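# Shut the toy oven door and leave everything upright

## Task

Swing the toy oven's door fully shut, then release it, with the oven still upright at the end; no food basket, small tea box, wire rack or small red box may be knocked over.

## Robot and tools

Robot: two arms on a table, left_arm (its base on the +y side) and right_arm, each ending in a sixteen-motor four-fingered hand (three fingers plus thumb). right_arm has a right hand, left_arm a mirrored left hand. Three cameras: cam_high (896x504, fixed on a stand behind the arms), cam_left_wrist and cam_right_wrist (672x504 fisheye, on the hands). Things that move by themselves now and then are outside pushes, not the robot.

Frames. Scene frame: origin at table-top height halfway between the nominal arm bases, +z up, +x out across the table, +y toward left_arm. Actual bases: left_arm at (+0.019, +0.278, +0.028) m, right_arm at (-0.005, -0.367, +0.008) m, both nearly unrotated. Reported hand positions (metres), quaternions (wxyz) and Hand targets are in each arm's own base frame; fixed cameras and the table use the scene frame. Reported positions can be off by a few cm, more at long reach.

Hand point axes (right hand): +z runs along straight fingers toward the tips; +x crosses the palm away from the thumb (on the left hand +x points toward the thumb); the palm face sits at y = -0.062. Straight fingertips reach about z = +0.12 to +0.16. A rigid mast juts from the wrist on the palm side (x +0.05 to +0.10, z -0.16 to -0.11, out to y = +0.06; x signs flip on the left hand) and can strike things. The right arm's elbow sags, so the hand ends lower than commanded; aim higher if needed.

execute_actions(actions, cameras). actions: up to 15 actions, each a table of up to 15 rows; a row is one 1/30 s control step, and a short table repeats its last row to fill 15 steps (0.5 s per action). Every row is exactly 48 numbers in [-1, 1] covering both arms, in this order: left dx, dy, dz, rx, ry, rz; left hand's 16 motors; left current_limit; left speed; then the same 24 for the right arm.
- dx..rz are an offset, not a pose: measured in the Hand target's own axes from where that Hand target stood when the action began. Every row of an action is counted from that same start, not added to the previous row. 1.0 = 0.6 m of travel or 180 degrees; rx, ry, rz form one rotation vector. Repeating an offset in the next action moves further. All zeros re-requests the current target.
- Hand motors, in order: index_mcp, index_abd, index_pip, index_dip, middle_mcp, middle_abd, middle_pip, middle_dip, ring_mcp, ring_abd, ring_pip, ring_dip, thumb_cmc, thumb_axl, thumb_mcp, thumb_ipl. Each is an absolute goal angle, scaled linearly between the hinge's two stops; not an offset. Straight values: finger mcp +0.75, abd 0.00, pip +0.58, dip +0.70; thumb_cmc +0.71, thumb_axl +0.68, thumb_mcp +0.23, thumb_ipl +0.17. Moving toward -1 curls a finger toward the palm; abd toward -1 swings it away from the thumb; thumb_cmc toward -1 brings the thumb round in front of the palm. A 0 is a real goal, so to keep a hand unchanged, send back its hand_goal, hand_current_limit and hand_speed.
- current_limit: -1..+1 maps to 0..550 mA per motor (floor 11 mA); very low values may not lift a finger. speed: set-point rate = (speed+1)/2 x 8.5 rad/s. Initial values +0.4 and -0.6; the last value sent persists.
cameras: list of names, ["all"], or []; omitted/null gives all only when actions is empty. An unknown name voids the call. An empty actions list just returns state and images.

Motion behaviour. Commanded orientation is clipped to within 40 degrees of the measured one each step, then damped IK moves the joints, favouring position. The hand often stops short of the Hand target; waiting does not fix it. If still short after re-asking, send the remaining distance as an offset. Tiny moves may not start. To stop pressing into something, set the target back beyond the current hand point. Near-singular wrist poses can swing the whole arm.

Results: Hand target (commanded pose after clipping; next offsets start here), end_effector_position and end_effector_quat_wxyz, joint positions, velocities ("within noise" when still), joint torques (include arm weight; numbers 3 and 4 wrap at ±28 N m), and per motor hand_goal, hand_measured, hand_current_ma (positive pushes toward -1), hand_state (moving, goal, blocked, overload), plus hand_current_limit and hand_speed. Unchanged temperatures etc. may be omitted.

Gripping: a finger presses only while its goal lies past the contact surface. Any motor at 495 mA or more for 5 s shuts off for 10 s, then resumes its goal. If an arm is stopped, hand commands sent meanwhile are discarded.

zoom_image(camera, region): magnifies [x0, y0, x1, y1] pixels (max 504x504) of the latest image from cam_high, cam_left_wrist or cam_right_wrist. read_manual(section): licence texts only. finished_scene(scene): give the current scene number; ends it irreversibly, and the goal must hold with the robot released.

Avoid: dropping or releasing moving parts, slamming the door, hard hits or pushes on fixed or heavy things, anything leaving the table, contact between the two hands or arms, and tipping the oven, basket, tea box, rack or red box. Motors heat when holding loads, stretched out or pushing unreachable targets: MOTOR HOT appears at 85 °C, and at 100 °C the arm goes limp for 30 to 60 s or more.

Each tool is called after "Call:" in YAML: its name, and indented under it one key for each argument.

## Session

Call:
execute_actions:
  actions: []

Scene clock: 0.00 s.
left_arm: end_effector_position=(+0.4121, +0.1736, +0.1820) hand_goal=(+0.754, +0.000, +0.576, +0.696, +0.754, +0.000, +0.576, +0.696, +0.754, +0.000, +0.576, +0.696, +0.714, +0.678, +0.226, +0.168) hand_measured=(+0.754, +0.000, +0.576, +0.696, +0.754, +0.000, +0.576, +0.696, +0.754, +0.000, +0.576, +0.696, +0.714, +0.678, +0.226, +0.168) hand_current_ma=(+0, +0, +0, +0, +0, +0, +0, +0, +0, +0, +0, +0, +0, +0, +0, +0) hand_state=(goal, goal, goal, goal, goal, goal, goal, goal, goal, goal, goal, goal, goal, goal, goal, goal) hand_current_limit=0.40 hand_speed=-0.60 end_effector_quat_wxyz=(+0.172, +0.505, +0.580, +0.616) | right_arm: end_effector_position=(+0.1649, +0.4082, +0.2896) hand_goal=(+0.754, +0.000, +0.576, +0.696, +0.754, +0.000, +0.576, +0.696, +0.754, +0.000, +0.576, +0.696, +0.714, +0.678, +0.226, +0.168) hand_measured=(+0.754, +0.000, +0.576, +0.696, +0.754, +0.000, +0.576, +0.696, +0.754, +0.000, +0.576, +0.696, +0.714, +0.678, +0.226, +0.168) hand_current_ma=(+0, +0, +0, +0, +0, +0, +0, +0, +0, +0, +0, +0, +0, +0, +0, +0) hand_state=(goal, goal, goal, goal, goal, goal, goal, goal, goal, goal, goal, goal, goal, goal, goal, goal) hand_current_limit=0.40 hand_speed=-0.60 end_effector_quat_wxyz=(-0.221, +0.739, +0.405, +0.492)
Joint positions: left_arm=[0.33 1.556 0.262 1.104 -0.247 0.396] | right_arm=[1.558 1.078 0.86 -0.301 0.567 1.791]
Joint velocities: within noise
Joint torques (N m): no reading
Motor temperatures (°C): left_arm=[26 31 31 26 29 25] | right_arm=[25 29 29 26 29 27]
Heat: left arm: hottest shoulder 31 °C; right arm: hottest shoulder 29 °C.
Hand target: left_arm +0.4155, +0.1748, +0.1880; +0.176, +0.500, +0.577, +0.622 | right_arm +0.1650, +0.4144, +0.3069; -0.236, +0.734, +0.395, +0.500
camera_calibration:
cam_left_wrist: T_world_to_cam=[[0.11289, -0.431093, -0.895218, 0.162428], [-0.988169, 0.0454272, -0.146487, 0.371172], [0.103817, 0.901163, -0.420865, -0.00195349], [0, 0, 0, 1]] pos_world=[0.348647, 0.0549206, 0.198958]
cam_right_wrist: T_world_to_cam=[[0.331127, -0.680868, -0.653279, 0.443571], [-0.933887, -0.335489, -0.123701, 0.283081], [-0.134944, 0.65105, -0.746943, 0.100348], [0, 0, 0, 1]] pos_world=[0.131029, 0.331652, 0.399747]

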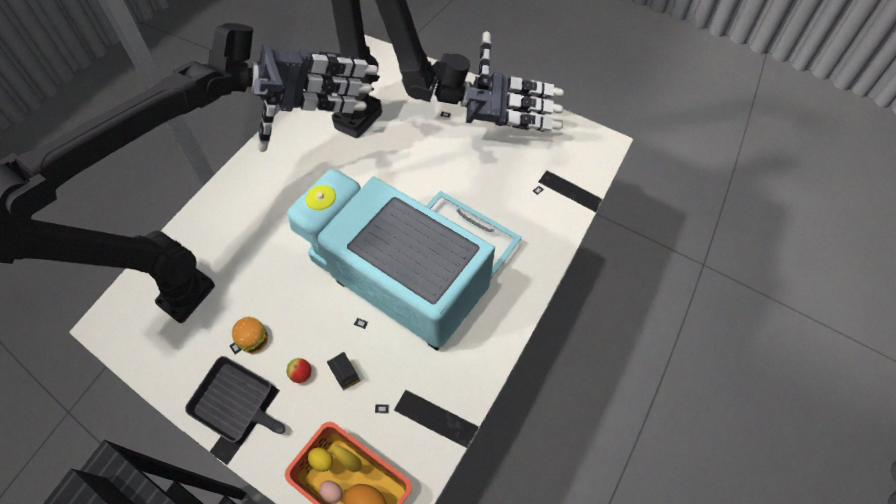

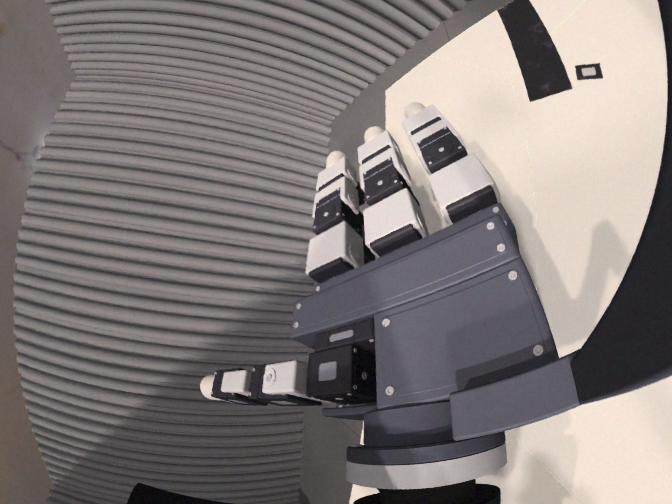

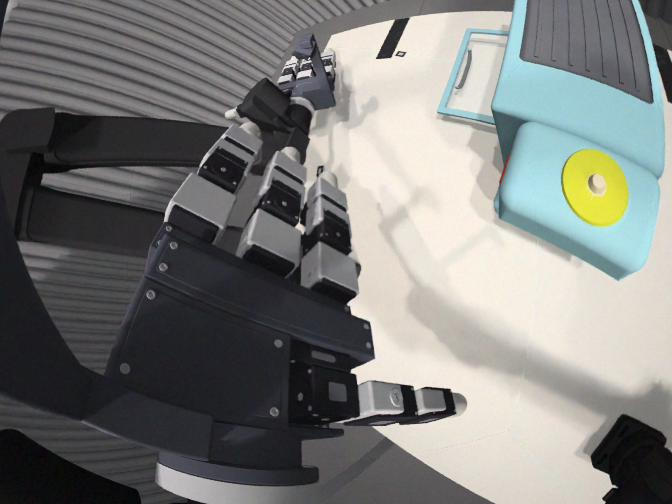

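Call:
zoom_image:
  camera: "cam_high"
  region: [280, 160, 540, 350]

Call:
zoom_image:
  camera: "cam_right_wrist"
  region: [400, 0, 672, 160]

Scaled by 1.938 from the camera's 896x504 image, which has a finer 1280x720 frame.

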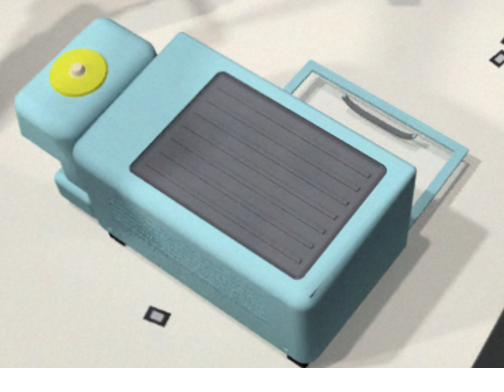

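Scaled by 1.853 from the camera's 672x504 image, which has a finer 960x720 frame.

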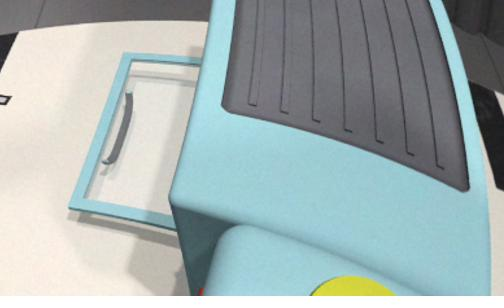

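Call:
execute_actions:
  actions:
    - [[-0.1012,0.0837,0.0175,0.0156,-0.0704,0.0675,0.75,0,0.58,-0.6,1,0,1,-1,1,0,1,-1,0.71,0.68,0.23,0.17,0.4,-0.6,0,0,0,0,0,0,0.75,0,0.58,0.7,0.75,0,0.58,0.7,0.75,0,0.58,0.7,0.71,0.68,0.23,0.17,0.4,-0.6]]
    - [[-0.0737,0.0925,0.012,0.0156,-0.0704,0.0675,0.75,0,0.58,-0.6,1,0,1,-1,1,0,1,-1,0.71,0.68,0.23,0.17,0.4,-0.6,0,0,0,0,0,0,0.75,0,0.58,0.7,0.75,0,0.58,0.7,0.75,0,0.58,0.7,0.71,0.68,0.23,0.17,0.4,-0.6]]
    - [[-0.0613,0.078,0.0108,0.0156,-0.0704,0.0675,0.75,0,0.58,-0.6,1,0,1,-1,1,0,1,-1,0.71,0.68,0.23,0.17,0.4,-0.6,0,0,0,0,0,0,0.75,0,0.58,0.7,0.75,0,0.58,0.7,0.75,0,0.58,0.7,0.71,0.68,0.23,0.17,0.4,-0.6]]
    - [[-0.053,0.0638,0.0107,0.0156,-0.0704,0.0675,0.75,0,0.58,-0.6,1,0,1,-1,1,0,1,-1,0.71,0.68,0.23,0.17,0.4,-0.6,0,0,0,0,0,0,0.75,0,0.58,0.7,0.75,0,0.58,0.7,0.75,0,0.58,0.7,0.71,0.68,0.23,0.17,0.4,-0.6]]
    - [[-0.0553,0.0452,0.0255,0.0156,-0.0704,0.0675,0.75,0,0.58,-0.6,1,0,1,-1,1,0,1,-1,0.71,0.68,0.23,0.17,0.4,-0.6,0,0,0,0,0,0,0.75,0,0.58,0.7,0.75,0,0.58,0.7,0.75,0,0.58,0.7,0.71,0.68,0.23,0.17,0.4,-0.6]]
    - [[-0.047,0.0362,0.0305,0.0156,-0.0704,0.0675,0.75,0,0.58,-0.6,1,0,1,-1,1,0,1,-1,0.71,0.68,0.23,0.17,0.4,-0.6,0,0,0,0,0,0,0.75,0,0.58,0.7,0.75,0,0.58,0.7,0.75,0,0.58,0.7,0.71,0.68,0.23,0.17,0.4,-0.6]]
    - [[-0.0333,0.0283,0.0192,0.0156,-0.0704,0.0675,0.75,0,0.58,-0.6,1,0,1,-1,1,0,1,-1,0.71,0.68,0.23,0.17,0.4,-0.6,0,0,0,0,0,0,0.75,0,0.58,0.7,0.75,0,0.58,0.7,0.75,0,0.58,0.7,0.71,0.68,0.23,0.17,0.4,-0.6]]
  cameras: ["cam_high","cam_left_wrist"]

Call:
zoom_image:
  camera: "cam_left_wrist"
  region: [100, 0, 500, 240]

Scene clock: 60.87 s.
left_arm: end_effector_position=(+0.4975, -0.1290, +0.1500) hand_goal=(+0.750, +0.000, +0.580, -0.600, +1.000, +0.000, +1.000, -1.000, +1.000, +0.000, +1.000, -1.000, +0.710, +0.680, +0.230, +0.170) hand_measured=(+0.752, +0.000, +0.580, -0.598, +0.998, +0.000, +0.998, -0.996, +0.998, +0.000, +0.998, -0.996, +0.712, +0.678, +0.228, +0.168) hand_current_ma=(+0, +0, +0, +1, -1, +0, +0, +1, +0, +0, +0, +1, +0, +0, -1, +0) hand_state=(goal, goal, goal, goal, goal, goal, goal, goal, goal, goal, goal, goal, goal, goal, goal, goal) hand_current_limit=0.40 hand_speed=-0.60 end_effector_quat_wxyz=(+0.001, +0.999, -0.050, -0.016) | right_arm: end_effector_position=(+0.1649, +0.4082, +0.2896) hand_goal=(+0.750, +0.000, +0.580, +0.700, +0.750, +0.000, +0.580, +0.700, +0.750, +0.000, +0.580, +0.700, +0.710, +0.680, +0.230, +0.170) hand_measured=(+0.752, +0.002, +0.578, +0.698, +0.752, +0.000, +0.578, +0.698, +0.752, +0.000, +0.578, +0.698, +0.714, +0.678, +0.226, +0.168) hand_current_ma=(+0, +0, +0, +0, +0, +0, +0, +0, +0, +0, +0, +0, +0, +0, -1, +0) hand_state=(goal, goal, goal, goal, goal, goal, goal, goal, goal, goal, goal, goal, goal, goal, goal, goal) hand_current_limit=0.40 hand_speed=-0.60 end_effector_quat_wxyz=(-0.221, +0.739, +0.405, +0.492)
Joint positions: left_arm=[-0.085 1.665 1.391 -1.328 0.003 1.585] | right_arm=[1.558 1.078 0.86 -0.301 0.567 1.791]
Joint torques (N m): left_arm=[0.97 -11.52 10.77 -0.01 -0.03 0.3] | right_arm=[1.03 -7.36 10.13 2.29 0.43 -0.23]
Motor temperatures (°C): left_arm=[26 31 32 26 29 25] | right_arm=[25 29 34 26 29 27]
Heat: left arm: hottest elbow 32 °C; right arm: hottest elbow 34 °C.
Hand target: left_arm +0.5150, -0.1326, +0.1633; +0.000, +0.998, -0.058, +0.000 | right_arm +0.1650, +0.4144, +0.3069; -0.236, +0.734, +0.395, +0.500
Off the commanded pose: left_arm 0.022 m, 2 deg | right_arm 0.018 m, 2 deg.
camera_calibration:
cam_left_wrist: T_world_to_cam=[[-0.703291, 0.7109, -0.00196865, 0.413019], [0.472666, 0.469672, 0.745651, -0.341103], [0.531007, 0.523478, -0.666334, 0.0239354], [0, 0, 0, 1]] pos_world=[0.43899, -0.145938, 0.271106]
Images, in order (width x height): cam_high 896x504, cam_left_wrist 672x504.

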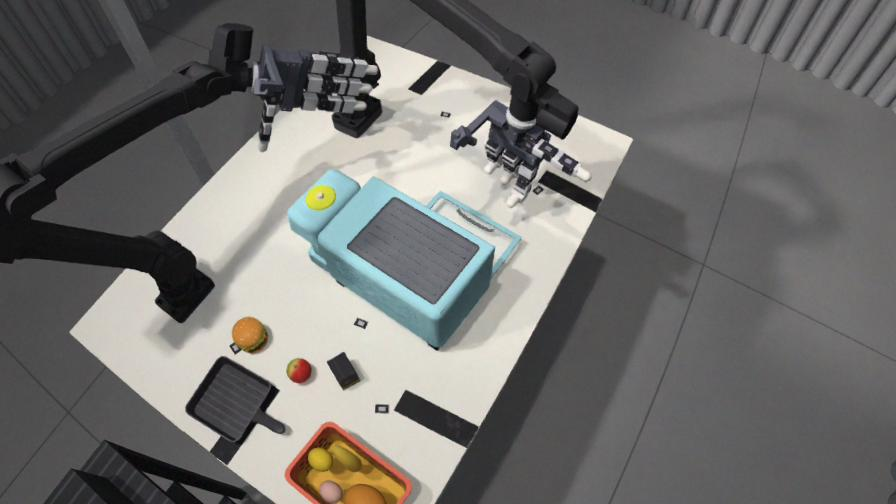

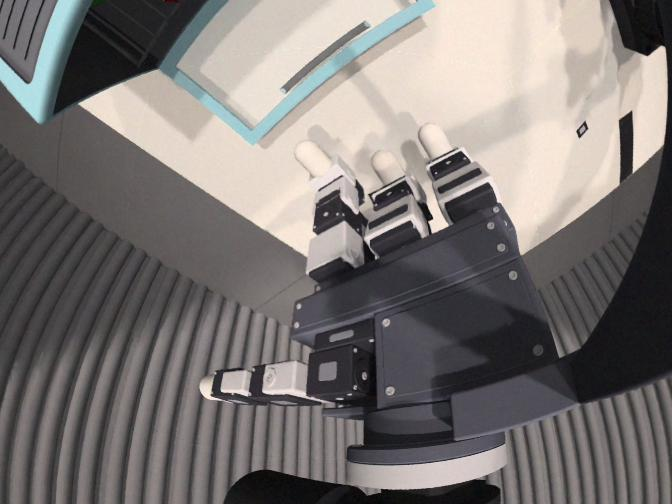

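Scaled by 1.260 from the camera's 672x504 image, which has a finer 960x720 frame.

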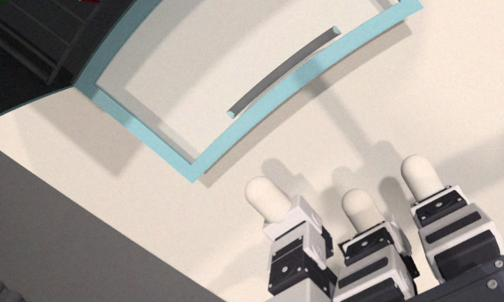

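Call:
execute_actions:
  actions:
    - [[0.0215,-0.0175,0.0917,0,0,0,0.75,0,0.58,-0.6,1,0,1,-1,1,0,1,-1,0.71,0.68,0.23,0.17,0.4,-0.6,0,0,0,0,0,0,0.75,0,0.58,0.7,0.75,0,0.58,0.7,0.75,0,0.58,0.7,0.71,0.68,0.23,0.17,0.4,-0.6]]
    - [[0,0,0.05,0,0,0,0.75,0,0.58,-0.6,1,0,1,-1,1,0,1,-1,0.71,0.68,0.23,0.17,0.4,-0.6,0,0,0,0,0,0,0.75,0,0.58,0.7,0.75,0,0.58,0.7,0.75,0,0.58,0.7,0.71,0.68,0.23,0.17,0.4,-0.6]]
    - [[0,0,0.0233,0,0,0,0.75,0,0.58,-0.6,1,0,1,-1,1,0,1,-1,0.71,0.68,0.23,0.17,0.4,-0.6,0,0,0,0,0,0,0.75,0,0.58,0.7,0.75,0,0.58,0.7,0.75,0,0.58,0.7,0.71,0.68,0.23,0.17,0.4,-0.6]]
  cameras: ["cam_left_wrist"]

Call:
zoom_image:
  camera: "cam_left_wrist"
  region: [220, 60, 420, 200]

Scene clock: 82.23 s.
left_arm: end_effector_position=(+0.5312, -0.1280, +0.0778) hand_goal=(+0.750, +0.000, +0.580, -0.600, +1.000, +0.000, +1.000, -1.000, +1.000, +0.000, +1.000, -1.000, +0.710, +0.680, +0.230, +0.170) hand_measured=(+0.752, +0.000, +0.580, -0.598, +0.998, +0.000, +0.998, -0.996, +0.998, +0.000, +0.998, -0.996, +0.712, +0.678, +0.228, +0.168) hand_current_ma=(+0, +0, +0, +1, -1, +0, +0, +1, +0, +0, +0, +1, +0, +0, -1, +0) hand_state=(goal, goal, goal, goal, goal, goal, goal, goal, goal, goal, goal, goal, goal, goal, goal, goal) hand_current_limit=0.40 hand_speed=-0.60 end_effector_quat_wxyz=(+0.001, +0.998, -0.057, +0.010) | right_arm: end_effector_position=(+0.1649, +0.4082, +0.2896) hand_goal=(+0.750, +0.000, +0.580, +0.700, +0.750, +0.000, +0.580, +0.700, +0.750, +0.000, +0.580, +0.700, +0.710, +0.680, +0.230, +0.170) hand_measured=(+0.752, +0.002, +0.578, +0.698, +0.752, +0.000, +0.578, +0.698, +0.752, +0.000, +0.578, +0.698, +0.714, +0.678, +0.226, +0.168) hand_current_ma=(+0, +0, +0, +0, +0, +0, +0, +0, +0, +0, +0, +0, +0, +0, -1, +0) hand_state=(goal, goal, goal, goal, goal, goal, goal, goal, goal, goal, goal, goal, goal, goal, goal, goal) hand_current_limit=0.40 hand_speed=-0.60 end_effector_quat_wxyz=(-0.221, +0.739, +0.405, +0.492)
Joint positions: left_arm=[-0.077 1.785 1.349 -1.115 0.002 1.607] | right_arm=[1.558 1.078 0.86 -0.301 0.567 1.791]
Joint torques (N m): left_arm=[2.08 -12.51 5.96 0.66 0.02 0.32] | right_arm=[1.03 -7.47 10.15 2.24 0.42 -0.23]
Heat: left arm: hottest elbow 35 °C; right arm: hottest elbow 35 °C.
Hand target: left_arm +0.5291, -0.1236, +0.0643; +0.000, +0.998, -0.058, +0.000 | right_arm +0.1650, +0.4144, +0.3069; -0.236, +0.734, +0.395, +0.500
Off the commanded pose: left_arm 0.014 m, 1 deg | right_arm 0.018 m, 2 deg.
camera_calibration:
cam_left_wrist: T_world_to_cam=[[-0.692403, 0.720427, -0.0395484, 0.434317], [0.440722, 0.465704, 0.767388, -0.288966], [0.571264, 0.513911, -0.639963, -0.0672338], [0, 0, 0, 1]] pos_world=[0.466484, -0.143769, 0.195898]
Images, in order (width x height): cam_left_wrist 672x504.

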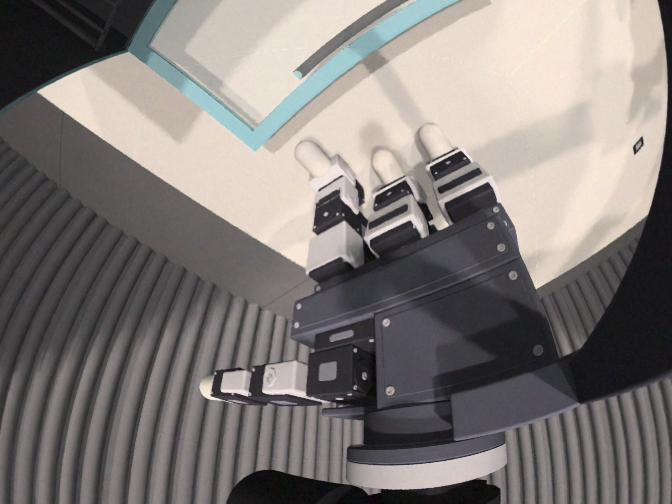

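Scaled by 2.520 from the camera's 672x504 image, which has a finer 960x720 frame.

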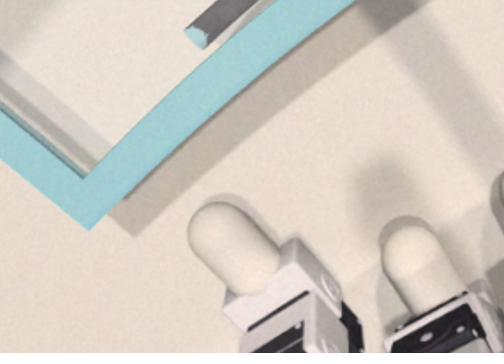

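Call:
execute_actions:
  actions:
    - [[0,0,0.018,0,0,0,0.75,0,0.58,-0.6,1,0,1,-1,1,0,1,-1,0.71,0.68,0.23,0.17,0.4,-0.6,0,0,0,0,0,0,0.75,0,0.58,0.7,0.75,0,0.58,0.7,0.75,0,0.58,0.7,0.71,0.68,0.23,0.17,0.4,-0.6]]
  cameras: ["cam_left_wrist"]

Call:
zoom_image:
  camera: "cam_left_wrist"
  region: [220, 60, 420, 200]

Scene clock: 86.63 s.
left_arm: end_effector_position=(+0.5331, -0.1282, +0.0722) hand_goal=(+0.750, +0.000, +0.580, -0.600, +1.000, +0.000, +1.000, -1.000, +1.000, +0.000, +1.000, -1.000, +0.710, +0.680, +0.230, +0.170) hand_measured=(+0.752, +0.000, +0.584, -0.598, +0.998, +0.000, +0.998, -0.996, +0.998, +0.000, +0.998, -0.996, +0.712, +0.678, +0.228, +0.168) hand_current_ma=(+1, +0, +1, +1, -1, +0, +0, +1, +0, +0, +0, +1, +0, +0, -1, +0) hand_state=(goal, goal, goal, goal, goal, goal, goal, goal, goal, goal, goal, goal, goal, goal, goal, goal) hand_current_limit=0.40 hand_speed=-0.60 end_effector_quat_wxyz=(+0.001, +0.998, -0.057, +0.015) | right_arm: end_effector_position=(+0.1649, +0.4082, +0.2896) hand_goal=(+0.750, +0.000, +0.580, +0.700, +0.750, +0.000, +0.580, +0.700, +0.750, +0.000, +0.580, +0.700, +0.710, +0.680, +0.230, +0.170) hand_measured=(+0.752, +0.002, +0.578, +0.698, +0.752, +0.000, +0.578, +0.698, +0.752, +0.000, +0.578, +0.698, +0.714, +0.678, +0.226, +0.168) hand_current_ma=(+0, +0, +0, +0, +0, +0, +0, +0, +0, +0, +0, +0, +0, +0, -1, +0) hand_state=(goal, goal, goal, goal, goal, goal, goal, goal, goal, goal, goal, goal, goal, goal, goal, goal) hand_current_limit=0.40 hand_speed=-0.60 end_effector_quat_wxyz=(-0.221, +0.739, +0.405, +0.492)
Joint positions: left_arm=[-0.077 1.79 1.339 -1.09 0.002 1.608] | right_arm=[1.558 1.078 0.86 -0.301 0.567 1.791]
Joint torques (N m): left_arm=[2.08 -11.99 5.7 0.69 0.03 0.31] | right_arm=[0.73 -7.3 10.17 2.25 0.43 -0.24]
Heat: left arm: hottest elbow 35 °C; right arm: hottest elbow 35 °C.
Hand target: left_arm +0.5291, -0.1236, +0.0536; +0.000, +0.998, -0.058, +0.000 | right_arm +0.1650, +0.4144, +0.3069; -0.236, +0.734, +0.395, +0.500
Off the commanded pose: left_arm 0.020 m, 2 deg | right_arm 0.018 m, 2 deg.
camera_calibration:
cam_left_wrist: T_world_to_cam=[[-0.691064, 0.721232, -0.0474815, 0.435494], [0.433091, 0.465778, 0.771676, -0.281655], [0.578673, 0.512714, -0.634241, -0.076322], [0, 0, 0, 1]] pos_world=[0.467102, -0.143772, 0.189618]
Images, in order (width x height): cam_left_wrist 672x504.

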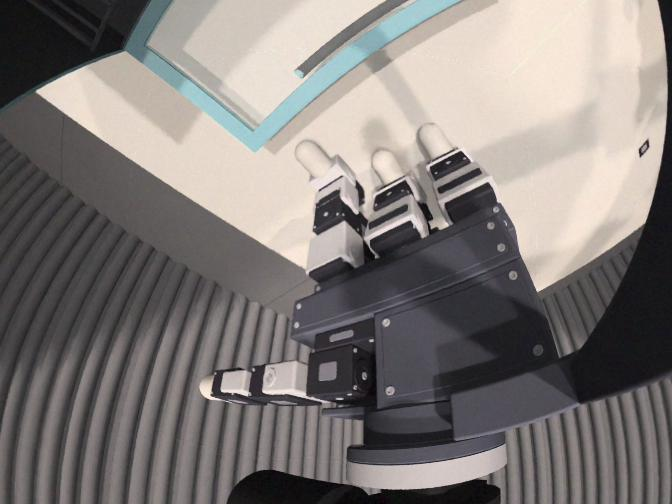

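Scaled by 2.520 from the camera's 672x504 image, which has a finer 960x720 frame.

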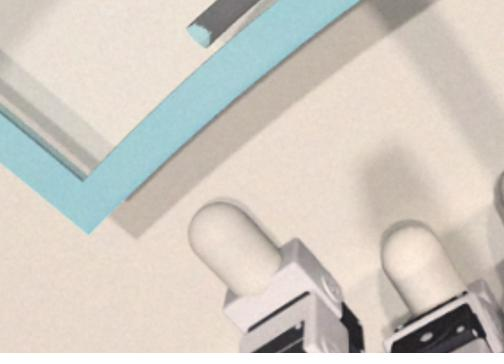

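Call:
execute_actions:
  actions:
    - [[0,0.012,-0.031,0,0,0,0.75,0,0.58,-0.6,1,0,1,-1,1,0,1,-1,0.71,0.68,0.23,0.17,0.4,-0.6,0,0,0,0,0,0,0.75,0,0.58,0.7,0.75,0,0.58,0.7,0.75,0,0.58,0.7,0.71,0.68,0.23,0.17,0.4,-0.6]]
    - [[0,0.042,0,0,0,0,0.75,0,0.58,-0.6,1,0,1,-1,1,0,1,-1,0.71,0.68,0.23,0.17,0.4,-0.6,0,0,0,0,0,0,0.75,0,0.58,0.7,0.75,0,0.58,0.7,0.75,0,0.58,0.7,0.71,0.68,0.23,0.17,0.4,-0.6]]
    - [[0,0.028,0,0,0,0,0.75,0,0.58,-0.6,1,0,1,-1,1,0,1,-1,0.71,0.68,0.23,0.17,0.4,-0.6,0,0,0,0,0,0,0.75,0,0.58,0.7,0.75,0,0.58,0.7,0.75,0,0.58,0.7,0.71,0.68,0.23,0.17,0.4,-0.6]]
  cameras: ["cam_left_wrist"]

Call:
zoom_image:
  camera: "cam_left_wrist"
  region: [220, 80, 420, 220]

Scene clock: 98.07 s.
left_arm: end_effector_position=(+0.5227, -0.1671, +0.0718) hand_goal=(+0.750, +0.000, +0.580, -0.600, +1.000, +0.000, +1.000, -1.000, +1.000, +0.000, +1.000, -1.000, +0.710, +0.680, +0.230, +0.170) hand_measured=(+0.754, +0.012, +0.584, -0.604, +0.998, +0.000, +0.998, -0.996, +0.998, +0.000, +0.998, -0.996, +0.712, +0.678, +0.228, +0.168) hand_current_ma=(+1, +6, +1, -1, -1, +0, +0, +1, +0, +0, +0, +1, +0, +0, -1, +0) hand_state=(goal, goal, goal, goal, goal, goal, goal, goal, goal, goal, goal, goal, goal, goal, goal, goal) hand_current_limit=0.40 hand_speed=-0.60 end_effector_quat_wxyz=(+0.000, +0.998, -0.057, +0.004) | right_arm: end_effector_position=(+0.1649, +0.4082, +0.2896) hand_goal=(+0.750, +0.000, +0.580, +0.700, +0.750, +0.000, +0.580, +0.700, +0.750, +0.000, +0.580, +0.700, +0.710, +0.680, +0.230, +0.170) hand_measured=(+0.752, +0.002, +0.578, +0.698, +0.752, +0.000, +0.578, +0.698, +0.752, +0.000, +0.578, +0.698, +0.714, +0.678, +0.226, +0.168) hand_current_ma=(+0, +0, +0, +0, +0, +0, +0, +0, +0, +0, +0, +0, +0, +0, -1, +0) hand_state=(goal, goal, goal, goal, goal, goal, goal, goal, goal, goal, goal, goal, goal, goal, goal, goal) hand_current_limit=0.40 hand_speed=-0.60 end_effector_quat_wxyz=(-0.221, +0.739, +0.405, +0.492)
Joint positions: left_arm=[-0.155 1.79 1.339 -1.113 -0.001 1.53] | right_arm=[1.558 1.078 0.86 -0.301 0.567 1.791]
Joint torques (N m): left_arm=[0.62 -13.33 7.34 -0.06 0.15 0.11] | right_arm=[0.85 -7.3 10.19 2.25 0.42 -0.23]
Heat: left arm: hottest elbow 35 °C; right arm: hottest elbow 35 °C.
Hand target: left_arm +0.5235, -0.1725, +0.0722; +0.000, +0.998, -0.057, +0.000 | right_arm +0.1650, +0.4144, +0.3069; -0.236, +0.734, +0.395, +0.500
Off the commanded pose: left_arm 0.005 m, 0 deg | right_arm 0.018 m, 2 deg.
camera_calibration:
cam_left_wrist: T_world_to_cam=[[-0.691977, 0.721343, -0.0288248, 0.455418], [0.450424, 0.462602, 0.763621, -0.26766], [0.564168, 0.515425, -0.645021, -0.0417679], [0, 0, 0, 1]] pos_world=[0.459264, -0.183165, 0.190577]
Images, in order (width x height): cam_left_wrist 672x504.

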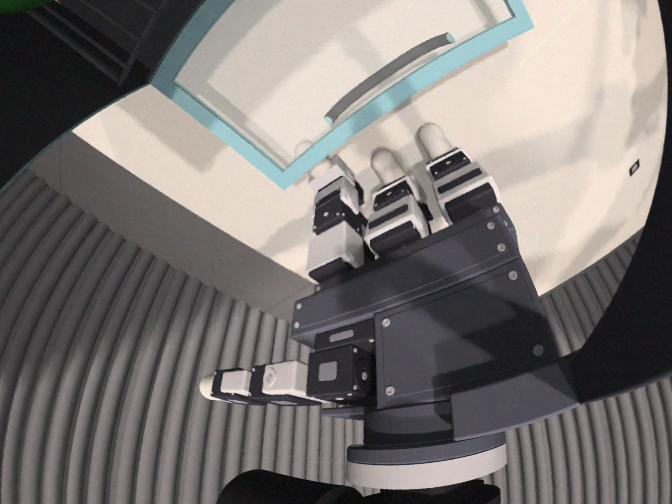

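Scaled by 2.520 from the camera's 672x504 image, which has a finer 960x720 frame.

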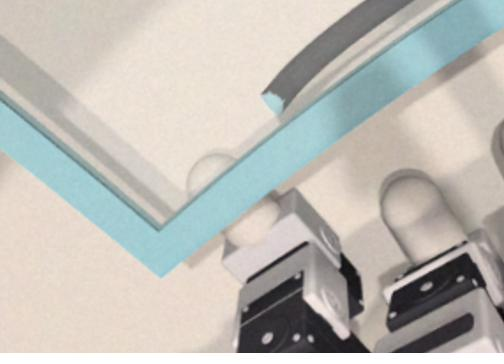

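Call:
execute_actions:
  actions:
    - [[0.0238,0.002,-0.0663,0,0,0,0.75,0,0.58,-0.6,1,0,1,-1,1,0,1,-1,0.71,0.68,0.23,0.17,0.4,-0.6,0,0,0,0,0,0,0.75,0,0.58,0.7,0.75,0,0.58,0.7,0.75,0,0.58,0.7,0.71,0.68,0.23,0.17,0.4,-0.6]]
    - [[0,0.0067,-0.055,0,0,0,0.75,0,0.58,-0.6,1,0,1,-1,1,0,1,-1,0.71,0.68,0.23,0.17,0.4,-0.6,0,0,0,0,0,0,0.75,0,0.58,0.7,0.75,0,0.58,0.7,0.75,0,0.58,0.7,0.71,0.68,0.23,0.17,0.4,-0.6]]
    - [[0,0.0267,-0.055,0,0,0,0.75,0,0.58,-0.6,1,0,1,-1,1,0,1,-1,0.71,0.68,0.23,0.17,0.4,-0.6,0,0,0,0,0,0,0.75,0,0.58,0.7,0.75,0,0.58,0.7,0.75,0,0.58,0.7,0.71,0.68,0.23,0.17,0.4,-0.6]]
  cameras: ["cam_left_wrist","cam_high"]

Call:
zoom_image:
  camera: "cam_left_wrist"
  region: [200, 60, 440, 230]

Scene clock: 119.50 s.
left_arm: end_effector_position=(+0.5161, -0.1878, +0.1458) hand_goal=(+0.750, +0.000, +0.580, -0.600, +1.000, +0.000, +1.000, -1.000, +1.000, +0.000, +1.000, -1.000, +0.710, +0.680, +0.230, +0.170) hand_measured=(+0.762, +0.002, +0.586, -0.598, +0.998, +0.000, +0.998, -0.996, +0.998, +0.000, +0.998, -0.996, +0.712, +0.678, +0.228, +0.168) hand_current_ma=(+7, +0, +2, +1, -1, +0, +0, +1, -1, +0, +0, +1, +0, +0, -1, +0) hand_state=(goal, goal, goal, goal, goal, goal, goal, goal, goal, goal, goal, goal, goal, goal, goal, goal) hand_current_limit=0.40 hand_speed=-0.60 end_effector_quat_wxyz=(-0.005, +0.998, -0.059, -0.034) | right_arm: end_effector_position=(+0.1649, +0.4082, +0.2896) hand_goal=(+0.750, +0.000, +0.580, +0.700, +0.750, +0.000, +0.580, +0.700, +0.750, +0.000, +0.580, +0.700, +0.710, +0.680, +0.230, +0.170) hand_measured=(+0.752, +0.002, +0.578, +0.698, +0.752, +0.000, +0.578, +0.698, +0.752, +0.000, +0.578, +0.698, +0.714, +0.678, +0.226, +0.168) hand_current_ma=(+0, +0, +0, +0, +0, +0, +0, +0, +0, +0, +0, +0, +0, +0, -1, +0) hand_state=(goal, goal, goal, goal, goal, goal, goal, goal, goal, goal, goal, goal, goal, goal, goal, goal) hand_current_limit=0.40 hand_speed=-0.60 end_effector_quat_wxyz=(-0.221, +0.739, +0.405, +0.492)
Joint positions: left_arm=[-0.197 1.762 1.513 -1.39 -0.001 1.492] | right_arm=[1.558 1.078 0.86 -0.301 0.567 1.791]
Joint torques (N m): left_arm=[0.91 -15.21 11.15 -0.03 0.18 0.17] | right_arm=[0.97 -7.12 10.11 2.32 0.4 -0.23]
Heat: left arm: hottest elbow 36 °C; right arm: hottest elbow 36 °C.
Hand target: left_arm +0.5352, -0.1954, +0.1779; +0.000, +0.998, -0.058, +0.000 | right_arm +0.1650, +0.4144, +0.3069; -0.236, +0.734, +0.395, +0.500
Off the commanded pose: left_arm 0.038 m, 4 deg | right_arm 0.018 m, 2 deg.
camera_calibration:
cam_left_wrist: T_world_to_cam=[[-0.689038, 0.723943, 0.0336693, 0.457757], [0.508485, 0.449821, 0.734237, -0.339812], [0.5164, 0.523037, -0.678058, 0.0512593], [0, 0, 0, 1]] pos_world=[0.461731, -0.205346, 0.268847]
Images, in order (width x height): cam_high 896x504, cam_left_wrist 672x504.

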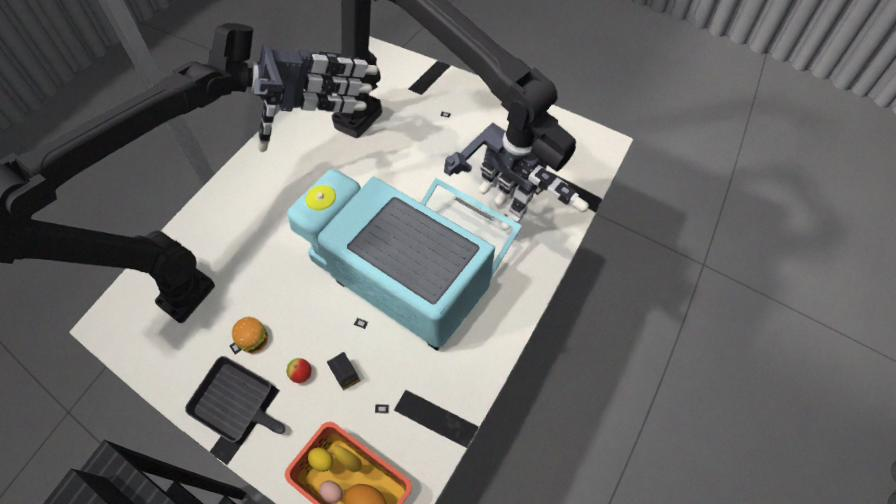

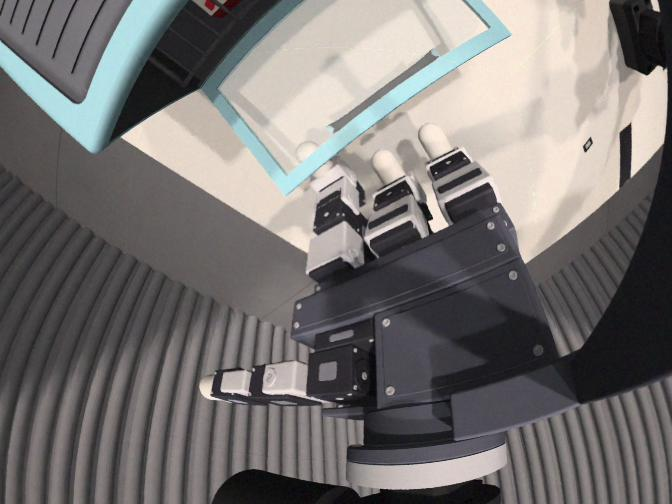

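Scaled by 2.100 from the camera's 672x504 image, which has a finer 960x720 frame.

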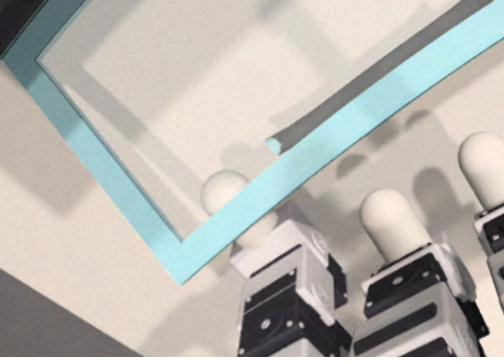

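Call:
execute_actions:
  actions:
    - [[0,0.048,-0.055,0,0,0,0.75,0,0.58,-0.6,1,0,1,-1,1,0,1,-1,0.71,0.68,0.23,0.17,0.4,-0.6,0,0,0,0,0,0,0.75,0,0.58,0.7,0.75,0,0.58,0.7,0.75,0,0.58,0.7,0.71,0.68,0.23,0.17,0.4,-0.6]]
    - [[0,0.045,-0.03,0,0,0,0.75,0,0.58,-0.6,1,0,1,-1,1,0,1,-1,0.71,0.68,0.23,0.17,0.4,-0.6,0,0,0,0,0,0,0.75,0,0.58,0.7,0.75,0,0.58,0.7,0.75,0,0.58,0.7,0.71,0.68,0.23,0.17,0.4,-0.6]]
  cameras: ["cam_left_wrist","cam_high"]

Call:
zoom_image:
  camera: "cam_left_wrist"
  region: [200, 60, 440, 230]

Scene clock: 125.53 s.
left_arm: end_effector_position=(+0.5121, -0.2439, +0.2019) hand_goal=(+0.750, +0.000, +0.580, -0.600, +1.000, +0.000, +1.000, -1.000, +1.000, +0.000, +1.000, -1.000, +0.710, +0.680, +0.230, +0.170) hand_measured=(+0.762, +0.000, +0.586, -0.596, +0.996, +0.000, +0.998, -0.996, +0.998, +0.000, +0.998, -0.996, +0.712, +0.678, +0.228, +0.168) hand_current_ma=(+7, +0, +2, +1, -1, +0, +0, +1, -1, +0, +0, +1, +0, +0, -1, +0) hand_state=(goal, goal, goal, goal, goal, goal, goal, goal, goal, goal, goal, goal, goal, goal, goal, goal) hand_current_limit=0.40 hand_speed=-0.60 end_effector_quat_wxyz=(-0.007, +0.998, -0.061, -0.029) | right_arm: end_effector_position=(+0.1649, +0.4082, +0.2896) hand_goal=(+0.750, +0.000, +0.580, +0.700, +0.750, +0.000, +0.580, +0.700, +0.750, +0.000, +0.580, +0.700, +0.710, +0.680, +0.230, +0.170) hand_measured=(+0.752, +0.002, +0.578, +0.698, +0.752, +0.000, +0.578, +0.698, +0.752, +0.000, +0.578, +0.698, +0.714, +0.678, +0.226, +0.168) hand_current_ma=(+0, +0, +0, +0, +0, +0, +0, +0, +0, +0, +0, +0, +0, +0, -1, +0) hand_state=(goal, goal, goal, goal, goal, goal, goal, goal, goal, goal, goal, goal, goal, goal, goal, goal) hand_current_limit=0.40 hand_speed=-0.60 end_effector_quat_wxyz=(-0.221, +0.739, +0.405, +0.492)
Joint positions: left_arm=[-0.303 1.757 1.655 -1.528 -0.001 1.39] | right_arm=[1.558 1.078 0.86 -0.301 0.567 1.791]
Joint torques (N m): left_arm=[1.26 -14.45 11.38 -0.02 0.16 0.11] | right_arm=[0.97 -7.24 10.11 2.28 0.41 -0.24]
Heat: left arm: hottest elbow 36 °C; right arm: hottest elbow 36 °C.
Hand target: left_arm +0.5287, -0.2507, +0.2290; +0.000, +0.998, -0.058, +0.000 | right_arm +0.1650, +0.4144, +0.3069; -0.236, +0.734, +0.395, +0.500
Off the commanded pose: left_arm 0.033 m, 3 deg | right_arm 0.018 m, 2 deg.
camera_calibration:
cam_left_wrist: T_world_to_cam=[[-0.686221, 0.726848, 0.0281552, 0.494141], [0.501894, 0.445115, 0.741603, -0.352932], [0.5265, 0.523035, -0.670248, 0.113906], [0, 0, 0, 1]] pos_world=[0.456254, -0.261647, 0.324168]
Images, in order (width x height): cam_high 896x504, cam_left_wrist 672x504.

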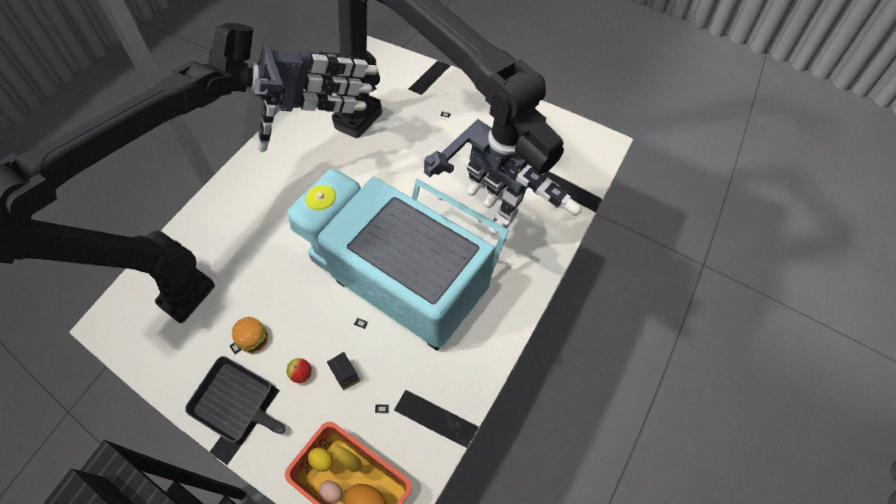

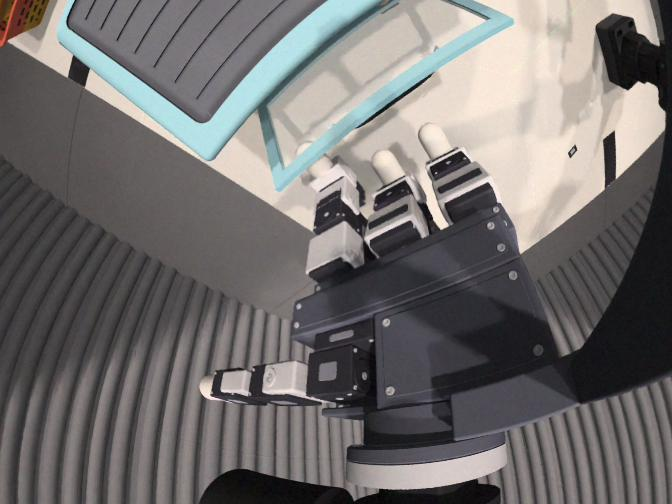

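Scaled by 2.100 from the camera's 672x504 image, which has a finer 960x720 frame.

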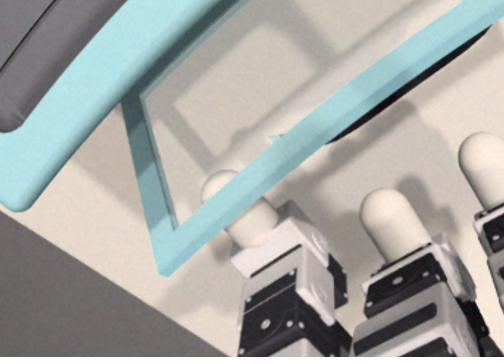

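Call:
execute_actions:
  actions:
    - [[0,0.04,0.008,0,0,0,0.75,0,0.58,-0.6,1,0,1,-1,1,0,1,-1,0.71,0.68,0.23,0.17,0.4,-0.6,0,0,0,0,0,0,0.75,0,0.58,0.7,0.75,0,0.58,0.7,0.75,0,0.58,0.7,0.71,0.68,0.23,0.17,0.4,-0.6]]
    - [[0,0.03,0,0,0,0,0.75,0,0.58,-0.6,1,0,1,-1,1,0,1,-1,0.71,0.68,0.23,0.17,0.4,-0.6,0,0,0,0,0,0,0.75,0,0.58,0.7,0.75,0,0.58,0.7,0.75,0,0.58,0.7,0.71,0.68,0.23,0.17,0.4,-0.6]]
  cameras: ["cam_left_wrist","cam_high"]

Call:
zoom_image:
  camera: "cam_left_wrist"
  region: [200, 60, 440, 230]

Scene clock: 130.97 s.
left_arm: end_effector_position=(+0.5074, -0.2824, +0.2125) hand_goal=(+0.750, +0.000, +0.580, -0.600, +1.000, +0.000, +1.000, -1.000, +1.000, +0.000, +1.000, -1.000, +0.710, +0.680, +0.230, +0.170) hand_measured=(+0.752, +0.000, +0.584, -0.598, +0.996, +0.000, +0.998, -0.996, +0.998, +0.000, +0.998, -0.996, +0.712, +0.678, +0.228, +0.168) hand_current_ma=(+0, +0, +1, +0, -1, +0, +0, +1, -1, +0, +0, +1, +0, +0, -1, +0) hand_state=(goal, goal, goal, goal, goal, goal, goal, goal, goal, goal, goal, goal, goal, goal, goal, goal) hand_current_limit=0.40 hand_speed=-0.60 end_effector_quat_wxyz=(-0.005, +0.998, -0.060, -0.015) | right_arm: end_effector_position=(+0.1649, +0.4082, +0.2896) hand_goal=(+0.750, +0.000, +0.580, +0.700, +0.750, +0.000, +0.580, +0.700, +0.750, +0.000, +0.580, +0.700, +0.710, +0.680, +0.230, +0.170) hand_measured=(+0.752, +0.002, +0.578, +0.698, +0.752, +0.000, +0.578, +0.698, +0.752, +0.000, +0.578, +0.698, +0.714, +0.678, +0.226, +0.168) hand_current_ma=(+0, +0, +0, +0, +0, +0, +0, +0, +0, +0, +0, +0, +0, +0, -1, +0) hand_state=(goal, goal, goal, goal, goal, goal, goal, goal, goal, goal, goal, goal, goal, goal, goal, goal) hand_current_limit=0.40 hand_speed=-0.60 end_effector_quat_wxyz=(-0.221, +0.739, +0.405, +0.492)
Joint positions: left_arm=[-0.375 1.758 1.683 -1.528 -0.001 1.315] | right_arm=[1.558 1.078 0.86 -0.301 0.567 1.791]
Joint torques (N m): left_arm=[1.03 -12.51 11.34 0.16 0.15 0.11] | right_arm=[0.91 -7.3 10.15 2.25 0.42 -0.24]
Motor temperatures (°C): left_arm=[26 34 37 26 29 25] | right_arm=[25 30 36 26 29 27]
Heat: left arm: hottest elbow 37 °C; right arm: hottest elbow 36 °C.
Hand target: left_arm +0.5240, -0.2923, +0.2241; +0.000, +0.998, -0.058, +0.000 | right_arm +0.1650, +0.4144, +0.3069; -0.236, +0.734, +0.395, +0.500
Off the commanded pose: left_arm 0.023 m, 2 deg | right_arm 0.018 m, 2 deg.
camera_calibration:
cam_left_wrist: T_world_to_cam=[[-0.688563, 0.725153, 0.00583184, 0.524033], [0.48074, 0.450432, 0.75233, -0.331305], [0.542928, 0.52083, -0.65876, 0.132247], [0, 0, 0, 1]] pos_world=[0.448301, -0.299652, 0.333314]
Images, in order (width x height): cam_high 896x504, cam_left_wrist 672x504.

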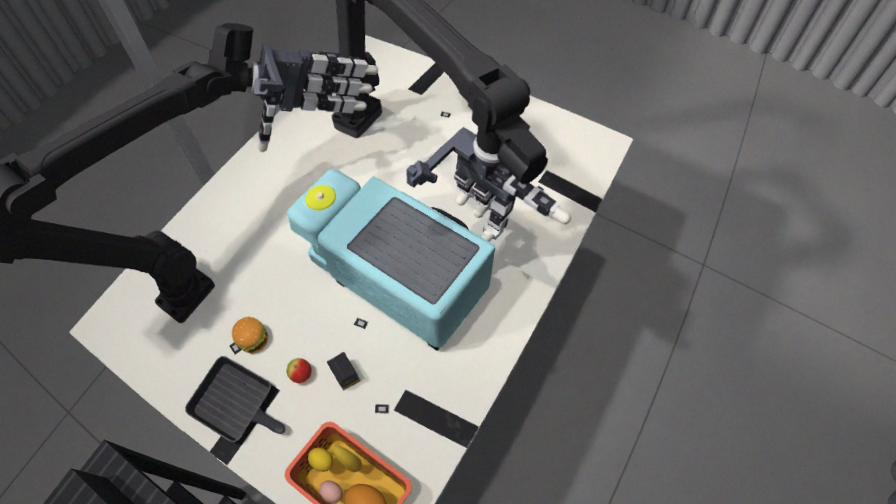

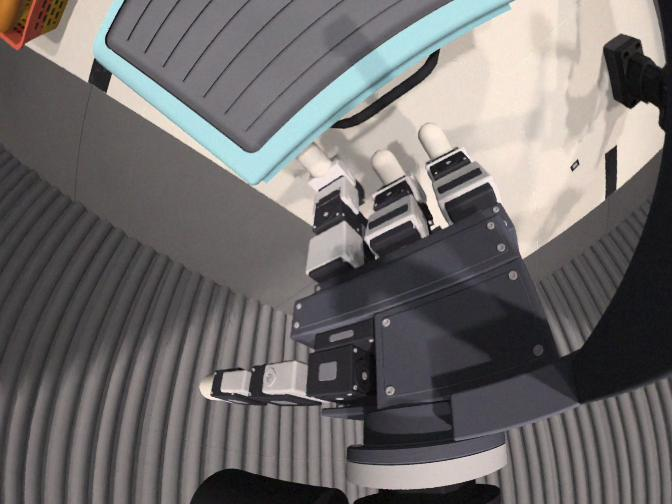

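Scaled by 2.100 from the camera's 672x504 image, which has a finer 960x720 frame.

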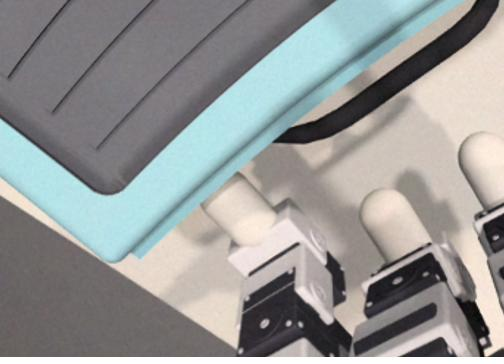

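Call:
execute_actions:
  actions:
    - [[0,0.005,0.03,0,0,0,0.75,0,0.58,-0.6,1,0,1,-1,1,0,1,-1,0.71,0.68,0.23,0.17,0.4,-0.6,0,0,0,0,0,0,0.75,0,0.58,0.7,0.75,0,0.58,0.7,0.75,0,0.58,0.7,0.71,0.68,0.23,0.17,0.4,-0.6]]
    - [[0,0.025,0,0,0,0,0.69,0,0.58,-0.6,1,0,1,-1,1,0,1,-1,0.71,0.68,0.23,0.17,0.4,-0.6,0,0,0,0,0,0,0.75,0,0.58,0.7,0.75,0,0.58,0.7,0.75,0,0.58,0.7,0.71,0.68,0.23,0.17,0.4,-0.6]]
  cameras: ["cam_left_wrist"]

Call:
zoom_image:
  camera: "cam_left_wrist"
  region: [200, 60, 440, 230]

Scene clock: 137.23 s.
left_arm: end_effector_position=(+0.5157, -0.2877, +0.2074) hand_goal=(+0.690, +0.000, +0.580, -0.600, +1.000, +0.000, +1.000, -1.000, +1.000, +0.000, +1.000, -1.000, +0.710, +0.680, +0.230, +0.170) hand_measured=(+0.740, -0.014, +0.586, -0.610, +0.996, +0.000, +0.998, -0.996, +0.998, +0.000, +0.998, -0.996, +0.712, +0.678, +0.228, +0.168) hand_current_ma=(+75, -7, +2, -4, -1, +0, +0, +1, -1, +0, +0, +1, +0, +0, -1, +0) hand_state=(blocked, goal, goal, goal, goal, goal, goal, goal, goal, goal, goal, goal, goal, goal, goal, goal) hand_current_limit=0.40 hand_speed=-0.60 end_effector_quat_wxyz=(-0.008, +0.999, -0.046, -0.004) | right_arm: end_effector_position=(+0.1649, +0.4082, +0.2896) hand_goal=(+0.750, +0.000, +0.580, +0.700, +0.750, +0.000, +0.580, +0.700, +0.750, +0.000, +0.580, +0.700, +0.710, +0.680, +0.230, +0.170) hand_measured=(+0.752, +0.002, +0.578, +0.698, +0.752, +0.000, +0.578, +0.698, +0.752, +0.000, +0.578, +0.698, +0.714, +0.678, +0.226, +0.168) hand_current_ma=(+0, +0, +0, +0, +0, +0, +0, +0, +0, +0, +0, +0, +0, +0, -1, +0) hand_state=(goal, goal, goal, goal, goal, goal, goal, goal, goal, goal, goal, goal, goal, goal, goal, goal) hand_current_limit=0.40 hand_speed=-0.60 end_effector_quat_wxyz=(-0.221, +0.739, +0.405, +0.492)
Joint positions: left_arm=[-0.384 1.768 1.683 -1.5 -0.012 1.279] | right_arm=[1.558 1.078 0.86 -0.301 0.567 1.791]
Joint torques (N m): left_arm=[-0.97 -12.22 9.8 0.62 0.6 0.1] | right_arm=[0.91 -7.3 10.15 2.28 0.41 -0.23]
Heat: left arm: hottest elbow 37 °C; right arm: hottest elbow 36 °C.
Hand target: left_arm +0.5218, -0.3102, +0.2061; +0.000, +0.998, -0.057, +0.000 | right_arm +0.1650, +0.4144, +0.3069; -0.236, +0.734, +0.395, +0.500
Off the commanded pose: left_arm 0.023 m, 2 deg | right_arm 0.018 m, 2 deg.
camera_calibration:
cam_left_wrist: T_world_to_cam=[[-0.707544, 0.706639, -0.00650249, 0.540661], [0.452354, 0.459964, 0.764074, -0.314141], [0.542915, 0.537675, -0.645096, 0.129146], [0, 0, 0, 1]] pos_world=[0.454529, -0.306998, 0.326854]
Images, in order (width x height): cam_left_wrist 672x504.

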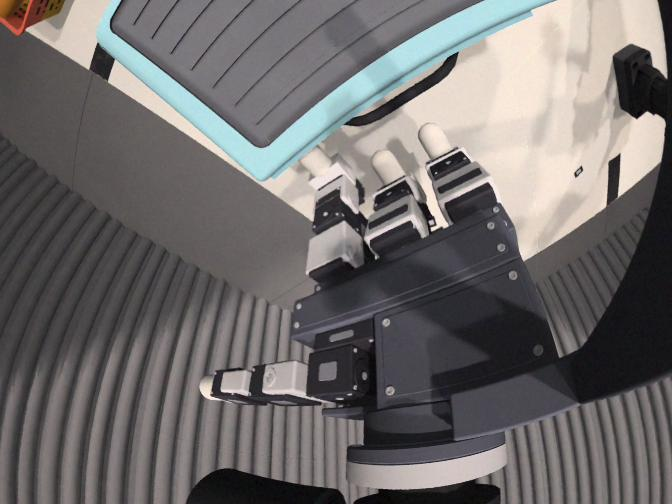

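Scaled by 2.100 from the camera's 672x504 image, which has a finer 960x720 frame.

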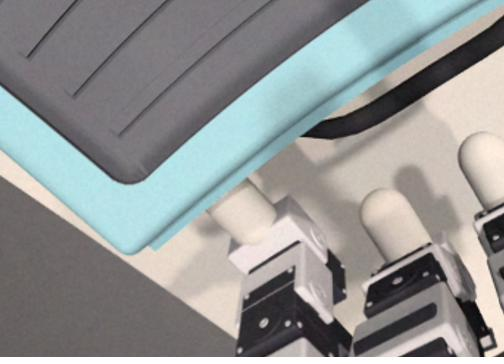

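Call:
execute_actions:
  actions:
    - [[0,0.005,0,0,0,0,0.62,0,0.58,-0.6,1,0,1,-1,1,0,1,-1,0.71,0.68,0.23,0.17,0.4,-0.6,0,0,0,0,0,0,0.75,0,0.58,0.7,0.75,0,0.58,0.7,0.75,0,0.58,0.7,0.71,0.68,0.23,0.17,0.4,-0.6]]
  cameras: ["cam_left_wrist","cam_high"]

Call:
zoom_image:
  camera: "cam_left_wrist"
  region: [200, 60, 440, 230]

Call:
zoom_image:
  camera: "cam_high"
  region: [380, 170, 540, 330]

Scene clock: 143.40 s.
left_arm: end_effector_position=(+0.5161, -0.2870, +0.2066) hand_goal=(+0.620, +0.000, +0.580, -0.600, +1.000, +0.000, +1.000, -1.000, +1.000, +0.000, +1.000, -1.000, +0.710, +0.680, +0.230, +0.170) hand_measured=(+0.724, -0.016, +0.592, -0.610, +0.996, +0.000, +0.998, -0.996, +0.998, +0.000, +0.998, -0.996, +0.712, +0.678, +0.228, +0.168) hand_current_ma=(+253, -8, +6, -4, -1, +0, +0, +1, -1, +0, +0, +1, +0, +0, -1, +0) hand_state=(blocked, goal, goal, goal, goal, goal, goal, goal, goal, goal, goal, goal, goal, goal, goal, goal) hand_current_limit=0.40 hand_speed=-0.60 end_effector_quat_wxyz=(-0.010, +0.999, -0.043, -0.005) | right_arm: end_effector_position=(+0.1649, +0.4082, +0.2896) hand_goal=(+0.750, +0.000, +0.580, +0.700, +0.750, +0.000, +0.580, +0.700, +0.750, +0.000, +0.580, +0.700, +0.710, +0.680, +0.230, +0.170) hand_measured=(+0.752, +0.002, +0.578, +0.698, +0.752, +0.000, +0.578, +0.698, +0.752, +0.000, +0.578, +0.698, +0.714, +0.678, +0.226, +0.168) hand_current_ma=(+0, +0, +0, +0, +0, +0, +0, +0, +0, +0, +0, +0, +0, +0, -1, +0) hand_state=(goal, goal, goal, goal, goal, goal, goal, goal, goal, goal, goal, goal, goal, goal, goal, goal) hand_current_limit=0.40 hand_speed=-0.60 end_effector_quat_wxyz=(-0.221, +0.739, +0.405, +0.492)
Joint positions: left_arm=[-0.385 1.769 1.683 -1.502 -0.016 1.272] | right_arm=[1.558 1.078 0.86 -0.301 0.567 1.791]
Joint torques (N m): left_arm=[-1.38 -12.22 9.96 0.66 0.78 0.18] | right_arm=[0.97 -7.36 10.11 2.26 0.42 -0.23]
Heat: left arm: hottest elbow 37 °C; right arm: hottest elbow 36 °C.
Hand target: left_arm +0.5215, -0.3132, +0.2060; +0.000, +0.998, -0.057, +0.000 | right_arm +0.1650, +0.4144, +0.3069; -0.236, +0.734, +0.395, +0.500
Off the commanded pose: left_arm 0.027 m, 2 deg | right_arm 0.018 m, 2 deg.
camera_calibration:
cam_left_wrist: T_world_to_cam=[[-0.712568, 0.701599, -0.00246906, 0.540768], [0.449669, 0.459395, 0.765998, -0.313297], [0.538558, 0.544716, -0.642838, 0.131813], [0, 0, 0, 1]] pos_world=[0.455225, -0.307276, 0.326055]
Images, in order (width x height): cam_high 896x504, cam_left_wrist 672x504.

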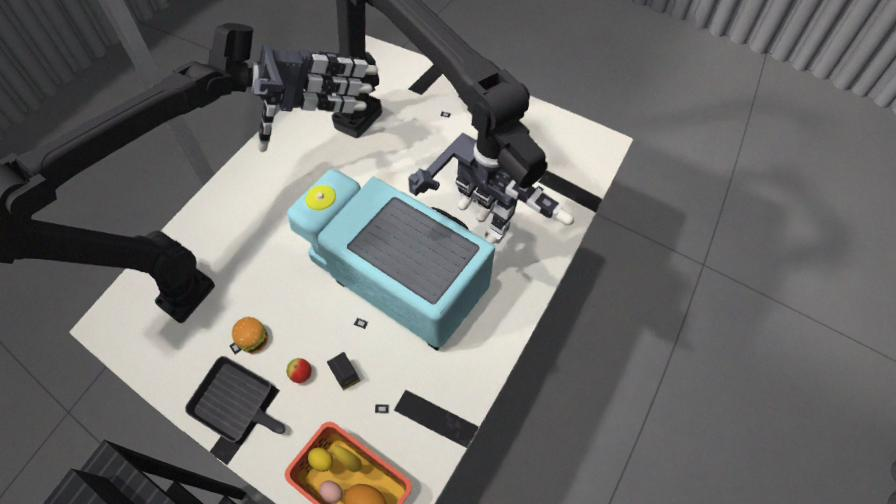

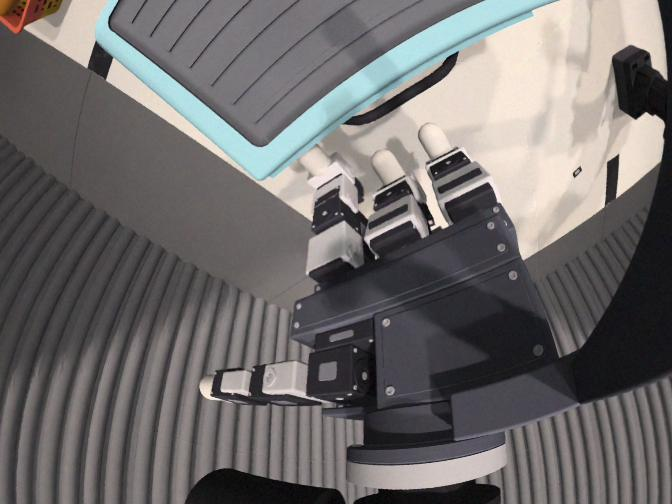

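Scaled by 2.100 from the camera's 672x504 image, which has a finer 960x720 frame.

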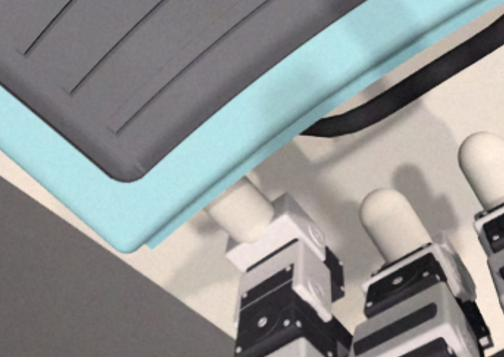

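Scaled by 3.150 from the camera's 896x504 image, which has a finer 1280x720 frame.

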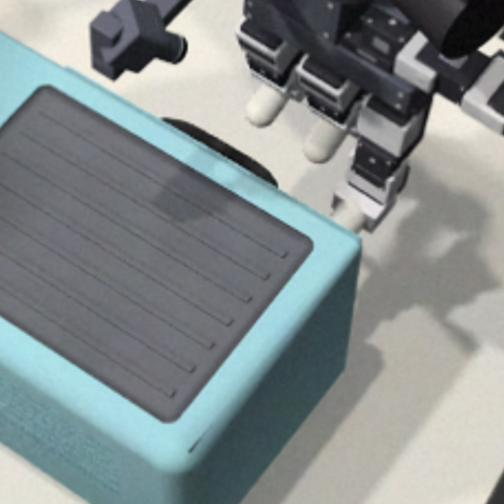

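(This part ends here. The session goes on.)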